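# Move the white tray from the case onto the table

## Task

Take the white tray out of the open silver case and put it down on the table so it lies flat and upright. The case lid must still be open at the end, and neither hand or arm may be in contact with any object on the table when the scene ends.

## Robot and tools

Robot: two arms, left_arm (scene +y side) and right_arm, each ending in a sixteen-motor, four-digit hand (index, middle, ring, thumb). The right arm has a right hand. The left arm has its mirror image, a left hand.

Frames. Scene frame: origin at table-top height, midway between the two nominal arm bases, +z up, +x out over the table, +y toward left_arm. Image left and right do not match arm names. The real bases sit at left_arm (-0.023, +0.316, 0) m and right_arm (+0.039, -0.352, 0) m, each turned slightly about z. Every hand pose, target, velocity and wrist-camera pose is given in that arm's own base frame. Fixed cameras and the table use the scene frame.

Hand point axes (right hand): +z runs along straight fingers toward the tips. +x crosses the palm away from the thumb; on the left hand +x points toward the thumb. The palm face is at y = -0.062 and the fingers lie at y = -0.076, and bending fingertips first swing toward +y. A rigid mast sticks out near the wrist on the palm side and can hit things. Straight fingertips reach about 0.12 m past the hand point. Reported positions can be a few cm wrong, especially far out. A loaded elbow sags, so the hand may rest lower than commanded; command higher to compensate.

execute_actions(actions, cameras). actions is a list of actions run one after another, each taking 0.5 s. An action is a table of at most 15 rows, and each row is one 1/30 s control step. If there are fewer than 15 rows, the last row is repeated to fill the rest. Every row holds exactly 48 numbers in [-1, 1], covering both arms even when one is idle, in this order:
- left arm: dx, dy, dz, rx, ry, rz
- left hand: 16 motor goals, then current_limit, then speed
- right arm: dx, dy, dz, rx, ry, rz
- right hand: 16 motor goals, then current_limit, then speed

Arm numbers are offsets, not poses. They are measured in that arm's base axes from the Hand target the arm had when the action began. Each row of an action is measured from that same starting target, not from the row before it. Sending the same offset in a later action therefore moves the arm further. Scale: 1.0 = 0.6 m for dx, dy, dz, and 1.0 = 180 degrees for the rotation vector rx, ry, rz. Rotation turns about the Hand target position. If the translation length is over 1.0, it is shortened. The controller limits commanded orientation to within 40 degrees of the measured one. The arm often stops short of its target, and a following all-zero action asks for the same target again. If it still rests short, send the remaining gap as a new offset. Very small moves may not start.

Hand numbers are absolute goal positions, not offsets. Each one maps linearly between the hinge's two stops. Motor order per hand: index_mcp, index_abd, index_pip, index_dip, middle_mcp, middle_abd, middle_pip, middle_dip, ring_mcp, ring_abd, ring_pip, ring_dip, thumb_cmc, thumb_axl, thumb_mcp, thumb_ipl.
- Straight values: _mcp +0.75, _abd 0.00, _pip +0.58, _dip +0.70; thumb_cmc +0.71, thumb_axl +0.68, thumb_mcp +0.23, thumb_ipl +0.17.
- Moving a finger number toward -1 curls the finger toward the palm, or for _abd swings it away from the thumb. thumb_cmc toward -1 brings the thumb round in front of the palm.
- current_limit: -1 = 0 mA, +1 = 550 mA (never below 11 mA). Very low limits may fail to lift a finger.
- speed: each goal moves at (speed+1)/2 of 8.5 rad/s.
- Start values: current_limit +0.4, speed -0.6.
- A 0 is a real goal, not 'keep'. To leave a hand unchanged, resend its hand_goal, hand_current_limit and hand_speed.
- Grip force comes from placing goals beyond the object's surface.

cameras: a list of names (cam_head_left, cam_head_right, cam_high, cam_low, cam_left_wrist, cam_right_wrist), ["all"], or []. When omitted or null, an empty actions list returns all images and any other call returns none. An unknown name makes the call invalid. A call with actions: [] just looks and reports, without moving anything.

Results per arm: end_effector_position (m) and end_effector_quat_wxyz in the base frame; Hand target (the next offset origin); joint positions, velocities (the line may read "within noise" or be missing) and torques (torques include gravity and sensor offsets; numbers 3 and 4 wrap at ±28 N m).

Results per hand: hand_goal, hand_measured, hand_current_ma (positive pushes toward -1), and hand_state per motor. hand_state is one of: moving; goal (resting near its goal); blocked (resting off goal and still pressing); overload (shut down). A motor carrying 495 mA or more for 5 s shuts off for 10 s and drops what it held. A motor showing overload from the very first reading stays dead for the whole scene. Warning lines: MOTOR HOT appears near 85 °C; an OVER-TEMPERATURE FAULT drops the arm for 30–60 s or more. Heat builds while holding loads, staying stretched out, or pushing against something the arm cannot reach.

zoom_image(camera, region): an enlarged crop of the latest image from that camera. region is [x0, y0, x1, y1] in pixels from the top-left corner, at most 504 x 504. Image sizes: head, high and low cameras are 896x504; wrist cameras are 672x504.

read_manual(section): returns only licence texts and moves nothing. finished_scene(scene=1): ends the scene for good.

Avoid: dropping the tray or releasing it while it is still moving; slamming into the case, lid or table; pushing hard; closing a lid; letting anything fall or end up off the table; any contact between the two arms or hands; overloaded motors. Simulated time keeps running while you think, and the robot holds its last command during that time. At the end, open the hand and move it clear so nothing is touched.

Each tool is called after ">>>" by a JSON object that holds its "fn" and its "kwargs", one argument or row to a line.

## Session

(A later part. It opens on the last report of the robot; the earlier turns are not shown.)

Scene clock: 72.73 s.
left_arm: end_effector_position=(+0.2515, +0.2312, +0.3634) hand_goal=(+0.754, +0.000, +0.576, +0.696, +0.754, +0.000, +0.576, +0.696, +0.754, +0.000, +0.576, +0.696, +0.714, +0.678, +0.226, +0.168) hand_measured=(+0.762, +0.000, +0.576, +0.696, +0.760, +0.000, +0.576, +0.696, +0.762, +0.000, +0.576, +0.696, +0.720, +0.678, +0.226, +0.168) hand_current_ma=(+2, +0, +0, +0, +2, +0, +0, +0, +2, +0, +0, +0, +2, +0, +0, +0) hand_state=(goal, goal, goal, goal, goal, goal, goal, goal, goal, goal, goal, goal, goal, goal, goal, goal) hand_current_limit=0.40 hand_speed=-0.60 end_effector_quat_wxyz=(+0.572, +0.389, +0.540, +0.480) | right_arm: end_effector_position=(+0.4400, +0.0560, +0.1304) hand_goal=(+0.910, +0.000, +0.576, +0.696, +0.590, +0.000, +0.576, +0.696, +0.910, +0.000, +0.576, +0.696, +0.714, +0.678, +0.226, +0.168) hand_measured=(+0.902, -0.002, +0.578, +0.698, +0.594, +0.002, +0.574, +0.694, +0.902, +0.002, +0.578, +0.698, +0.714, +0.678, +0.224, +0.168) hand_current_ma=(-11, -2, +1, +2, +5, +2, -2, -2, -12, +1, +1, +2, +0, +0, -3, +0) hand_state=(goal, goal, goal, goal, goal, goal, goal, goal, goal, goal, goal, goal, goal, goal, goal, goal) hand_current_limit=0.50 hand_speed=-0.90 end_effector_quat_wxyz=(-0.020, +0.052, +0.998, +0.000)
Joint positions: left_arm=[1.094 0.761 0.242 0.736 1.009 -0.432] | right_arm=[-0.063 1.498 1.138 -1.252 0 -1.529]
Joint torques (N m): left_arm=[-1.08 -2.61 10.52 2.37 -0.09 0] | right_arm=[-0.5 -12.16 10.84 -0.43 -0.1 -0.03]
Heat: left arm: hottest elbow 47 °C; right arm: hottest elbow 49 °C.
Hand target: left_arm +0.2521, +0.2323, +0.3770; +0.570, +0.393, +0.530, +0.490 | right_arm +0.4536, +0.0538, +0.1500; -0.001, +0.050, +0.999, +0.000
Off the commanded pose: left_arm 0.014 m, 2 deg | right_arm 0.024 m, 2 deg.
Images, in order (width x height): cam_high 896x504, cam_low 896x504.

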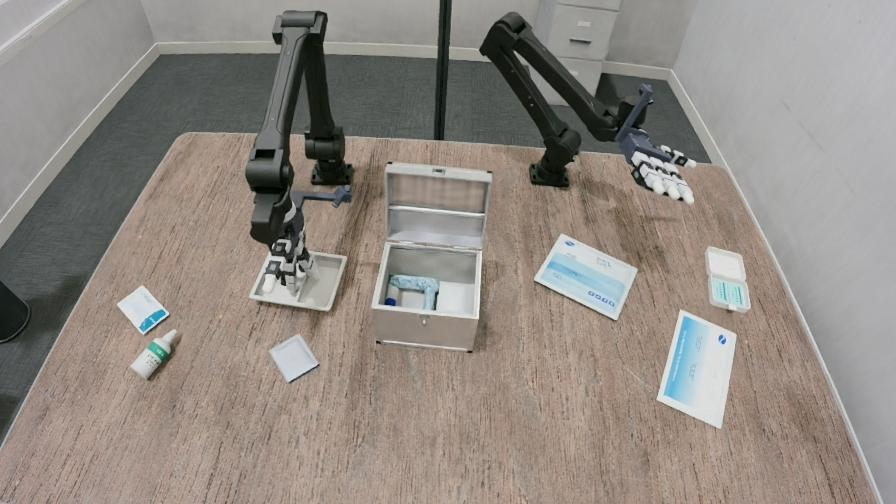

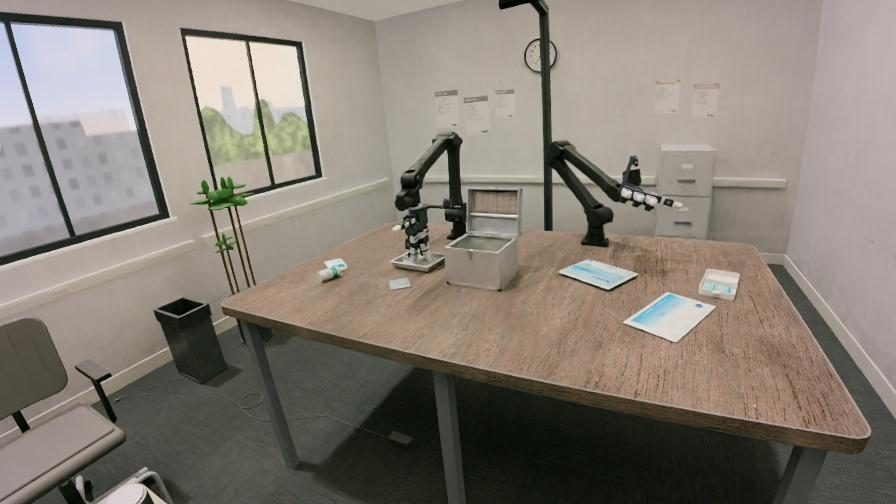

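>>> {"fn": "execute_actions", "kwargs": {
  "actions": [
    [[0,0,0,0,0,0,0.754,0,0.576,0.696,0.754,0,0.576,0.696,0.754,0,0.576,0.696,0.714,0.678,0.226,0.168,0.4,-0.6, 0,0,0.03,0,-0.022,0,0.91,0,0.576,0.696,0.59,0,0.576,0.696,0.91,0,0.576,0.696,0.714,0.678,0.226,0.168,0.5,-0.9]]
  ],
  "cameras": ["cam_low", "cam_high"]
}}

>>> {"fn": "zoom_image", "kwargs": {
  "camera": "cam_high",
  "region": [230, 210, 370, 320]
}}

Scene clock: 73.77 s.
left_arm: end_effector_position=(+0.2515, +0.2312, +0.3634) hand_goal=(+0.754, +0.000, +0.576, +0.696, +0.754, +0.000, +0.576, +0.696, +0.754, +0.000, +0.576, +0.696, +0.714, +0.678, +0.226, +0.168) hand_measured=(+0.762, +0.000, +0.576, +0.696, +0.760, +0.000, +0.576, +0.696, +0.762, +0.000, +0.576, +0.696, +0.720, +0.678, +0.226, +0.168) hand_current_ma=(+2, +0, +0, +0, +2, +0, +0, +0, +2, +0, +0, +0, +2, +0, +0, +0) hand_state=(goal, goal, goal, goal, goal, goal, goal, goal, goal, goal, goal, goal, goal, goal, goal, goal) hand_current_limit=0.40 hand_speed=-0.60 end_effector_quat_wxyz=(+0.572, +0.389, +0.540, +0.480) | right_arm: end_effector_position=(+0.4404, +0.0561, +0.1525) hand_goal=(+0.910, +0.000, +0.576, +0.696, +0.590, +0.000, +0.576, +0.696, +0.910, +0.000, +0.576, +0.696, +0.714, +0.678, +0.226, +0.168) hand_measured=(+0.902, -0.002, +0.578, +0.698, +0.594, +0.002, +0.574, +0.694, +0.902, +0.002, +0.578, +0.698, +0.714, +0.678, +0.224, +0.168) hand_current_ma=(-10, -2, +1, +2, +5, +2, -2, -2, -12, +1, +1, +2, +0, +0, -3, +0) hand_state=(goal, goal, goal, goal, goal, goal, goal, goal, goal, goal, goal, goal, goal, goal, goal, goal) hand_current_limit=0.50 hand_speed=-0.90 end_effector_quat_wxyz=(+0.008, +0.052, +0.999, +0.000)
Joint positions: left_arm=[1.094 0.761 0.242 0.736 1.009 -0.432] | right_arm=[-0.063 1.445 1.138 -1.248 -0.001 -1.53]
Joint torques (N m): left_arm=[-1.14 -2.49 10.54 2.37 -0.09 0.02] | right_arm=[-0.79 -11.52 9.98 0.54 -0.26 -0.04]
Heat: left arm: hottest elbow 47 °C; right arm: hottest elbow 48 °C.
Hand target: left_arm +0.2521, +0.2323, +0.3770; +0.570, +0.393, +0.530, +0.490 | right_arm +0.4535, +0.0538, +0.1680; +0.033, +0.050, +0.998, +0.001
Off the commanded pose: left_arm 0.014 m, 2 deg | right_arm 0.020 m, 3 deg.
Images, in order (width x height): cam_high 896x504, cam_low 896x504.

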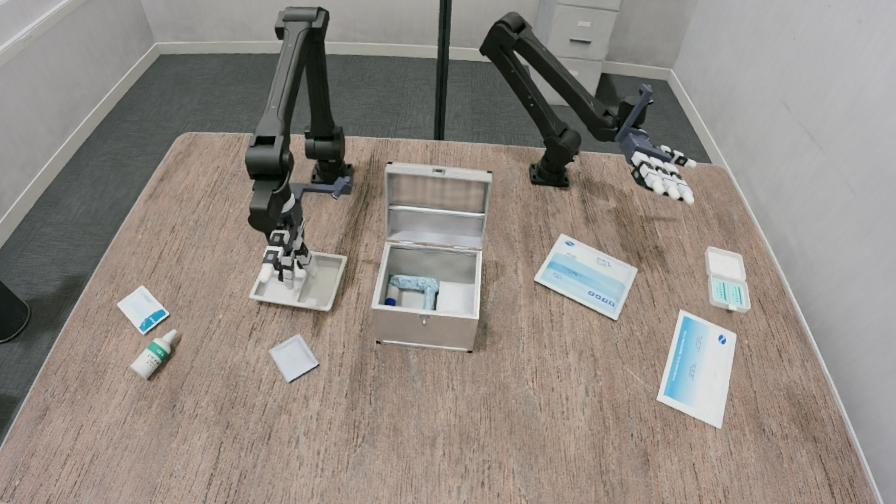

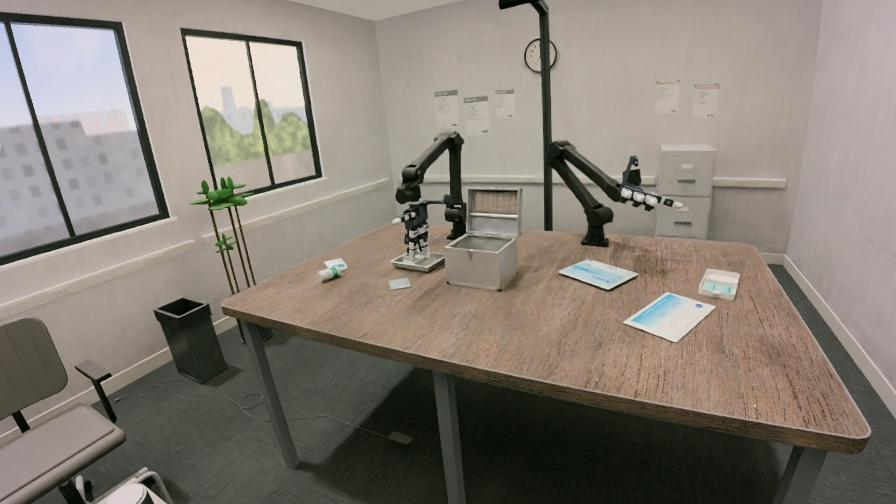

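Scaled by 3.600 from the camera's 896x504 image, which has a finer 1280x720 frame.

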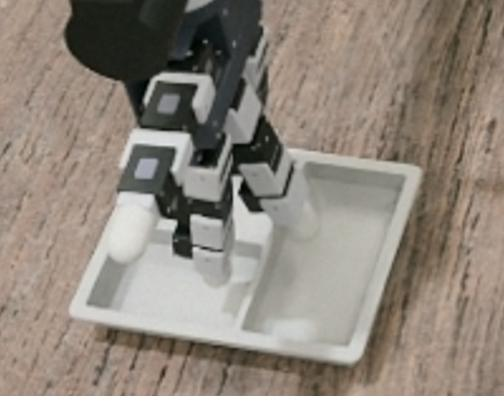

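>>> {"fn": "execute_actions", "kwargs": {
  "actions": [
    [[0,0,0,0,0,0,0.754,0,0.576,0.696,0.754,0,0.576,0.696,0.754,0,0.576,0.696,0.714,0.678,0.226,0.168,0.4,-0.6, 0.01,0,0.035,0,0,0,0.91,0,0.576,0.696,0.59,0,0.576,0.696,0.91,0,0.576,0.696,0.714,0.678,0.226,0.168,0.4,-0.9]],
    [[0,0,0,0,0,0,0.754,0,0.576,0.696,0.754,0,0.576,0.696,0.754,0,0.576,0.696,0.714,0.678,0.226,0.168,0.4,-0.6, 0,0,0.05,0,0,0,0.91,0,0.576,0.696,0.59,0,0.576,0.696,0.91,0,0.576,0.696,0.714,0.678,0.226,0.168,0.4,-0.9]],
    [[0,0,0,0,0,0,0.754,0,0.576,0.696,0.754,0,0.576,0.696,0.754,0,0.576,0.696,0.714,0.678,0.226,0.168,0.4,-0.6, 0,0,0.05,0,0,0,0.75,0,0.576,0.696,0.75,0,0.576,0.696,0.75,0,0.576,0.696,0.714,0.678,0.226,0.168,0.4,-0.8]],
    [[0,0,0,0,0,0,0.754,0,0.576,0.696,0.754,0,0.576,0.696,0.754,0,0.576,0.696,0.714,0.678,0.226,0.168,0.4,-0.6, 0,0,0.04,0,0,0,0.75,0,0.576,0.696,0.75,0,0.576,0.696,0.75,0,0.576,0.696,0.714,0.678,0.226,0.168,0.4,-0.8]]
  ],
  "cameras": ["cam_low", "cam_high", "cam_right_wrist", "cam_head_left"]
}}

>>> {"fn": "zoom_image", "kwargs": {
  "camera": "cam_low",
  "region": [370, 220, 460, 280]
}}

Scene clock: 76.30 s.
left_arm: end_effector_position=(+0.2515, +0.2312, +0.3634) hand_goal=(+0.754, +0.000, +0.576, +0.696, +0.754, +0.000, +0.576, +0.696, +0.754, +0.000, +0.576, +0.696, +0.714, +0.678, +0.226, +0.168) hand_measured=(+0.762, +0.000, +0.576, +0.696, +0.760, +0.000, +0.576, +0.696, +0.762, +0.000, +0.576, +0.696, +0.720, +0.678, +0.226, +0.168) hand_current_ma=(+2, +0, +0, +0, +2, +0, +0, +0, +2, +0, +0, +0, +2, +0, +0, +0) hand_state=(goal, goal, goal, goal, goal, goal, goal, goal, goal, goal, goal, goal, goal, goal, goal, goal) hand_current_limit=0.40 hand_speed=-0.60 end_effector_quat_wxyz=(+0.572, +0.389, +0.540, +0.480) | right_arm: end_effector_position=(+0.4472, +0.0559, +0.2426) hand_goal=(+0.750, +0.000, +0.576, +0.696, +0.750, +0.000, +0.576, +0.696, +0.750, +0.000, +0.576, +0.696, +0.714, +0.678, +0.226, +0.168) hand_measured=(+0.752, -0.002, +0.578, +0.698, +0.746, +0.002, +0.574, +0.694, +0.752, +0.002, +0.578, +0.698, +0.714, +0.678, +0.224, +0.168) hand_current_ma=(+1, -2, +1, +2, -5, +2, -2, -2, +1, +1, +1, +2, +0, +0, -3, +0) hand_state=(goal, goal, goal, goal, goal, goal, goal, goal, goal, goal, goal, goal, goal, goal, goal, goal) hand_current_limit=0.40 hand_speed=-0.80 end_effector_quat_wxyz=(+0.003, +0.052, +0.999, +0.001)
Joint positions: left_arm=[1.094 0.761 0.242 0.736 1.009 -0.432] | right_arm=[-0.063 1.425 1.359 -1.499 -0.002 -1.53]
Joint torques (N m): left_arm=[-1.14 -2.61 10.52 2.37 -0.09 0.02] | right_arm=[-0.56 -12.1 12.62 -0.25 -0.25 -0.01]
Heat: left arm: hottest elbow 47 °C; right arm: hottest elbow 49 °C.
Hand target: left_arm +0.2521, +0.2323, +0.3770; +0.570, +0.393, +0.530, +0.490 | right_arm +0.4595, +0.0538, +0.2730; +0.033, +0.050, +0.998, +0.002
Off the commanded pose: left_arm 0.014 m, 2 deg | right_arm 0.033 m, 3 deg.
camera_calibration:
cam_right_wrist: T_world_to_cam=[[0.846916, 0.531712, -0.00395675, -0.375755], [0.354833, -0.559609, 0.748953, -0.359714], [0.396013, -0.635705, -0.662611, 0.140234], [0, 0, 0, 1]] pos_world=[0.390337, 0.0876414, 0.360843]
Images, in order (width x height): cam_head_left 896x504, cam_high 896x504, cam_low 896x504, cam_right_wrist 672x504.

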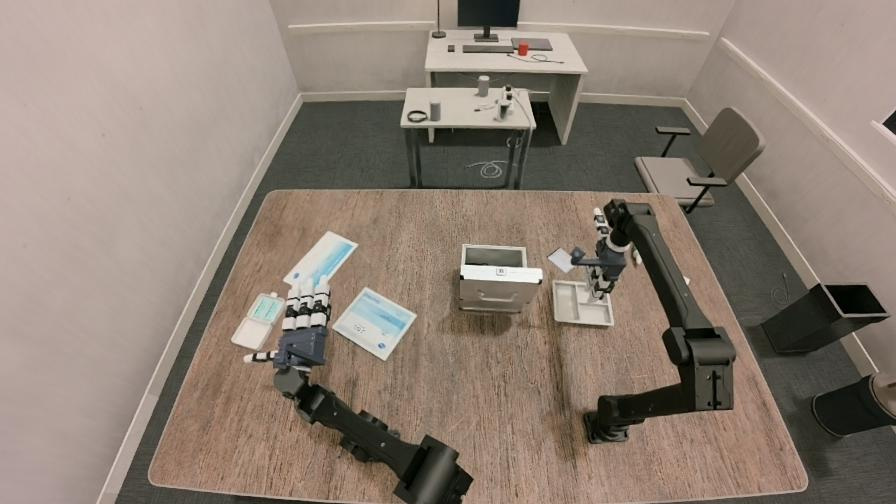

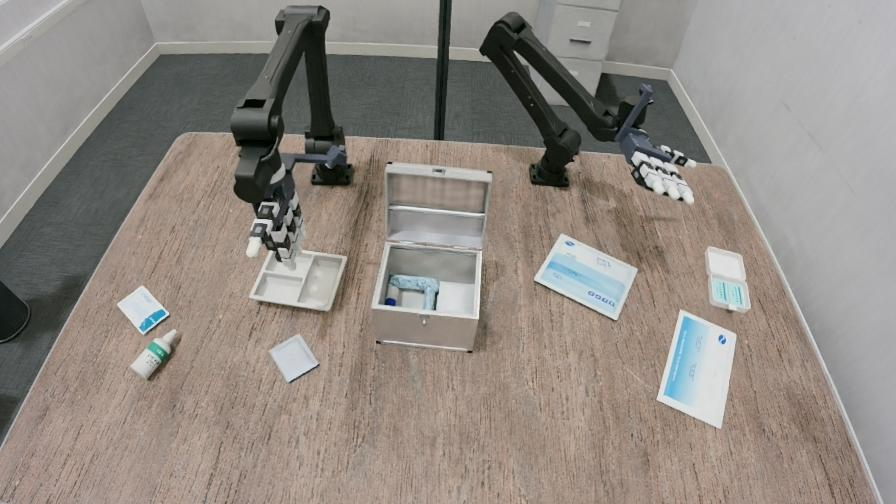

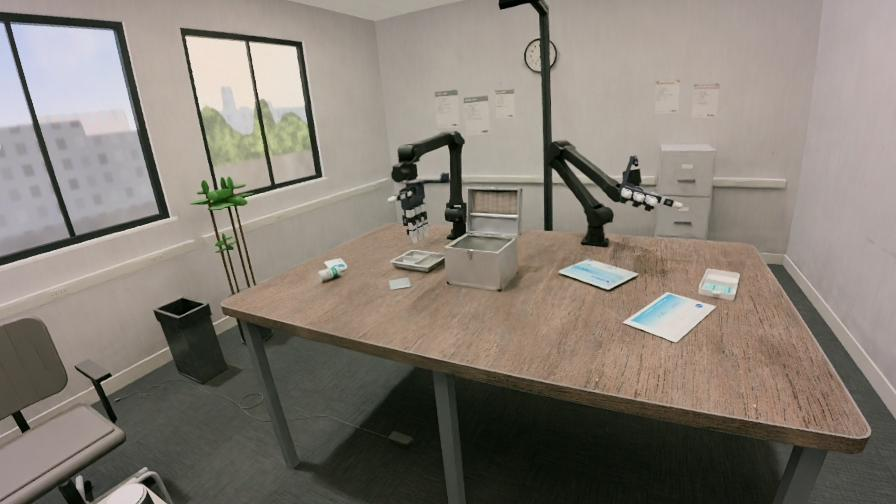

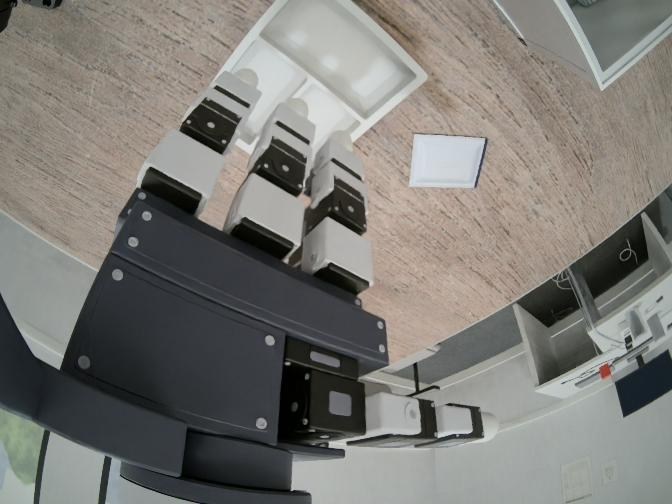

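Scaled by 5.600 from the camera's 896x504 image, which has a finer 1280x720 frame.

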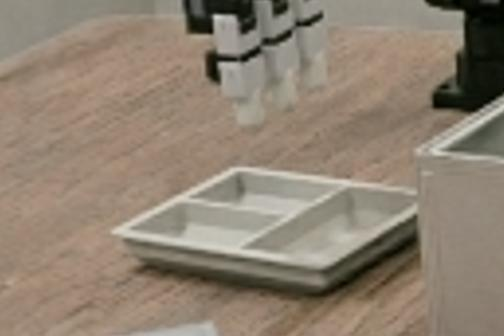

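>>> {"fn": "finished_scene", "kwargs": {
  "scene": 1
}}

The scene is finished: the task was done.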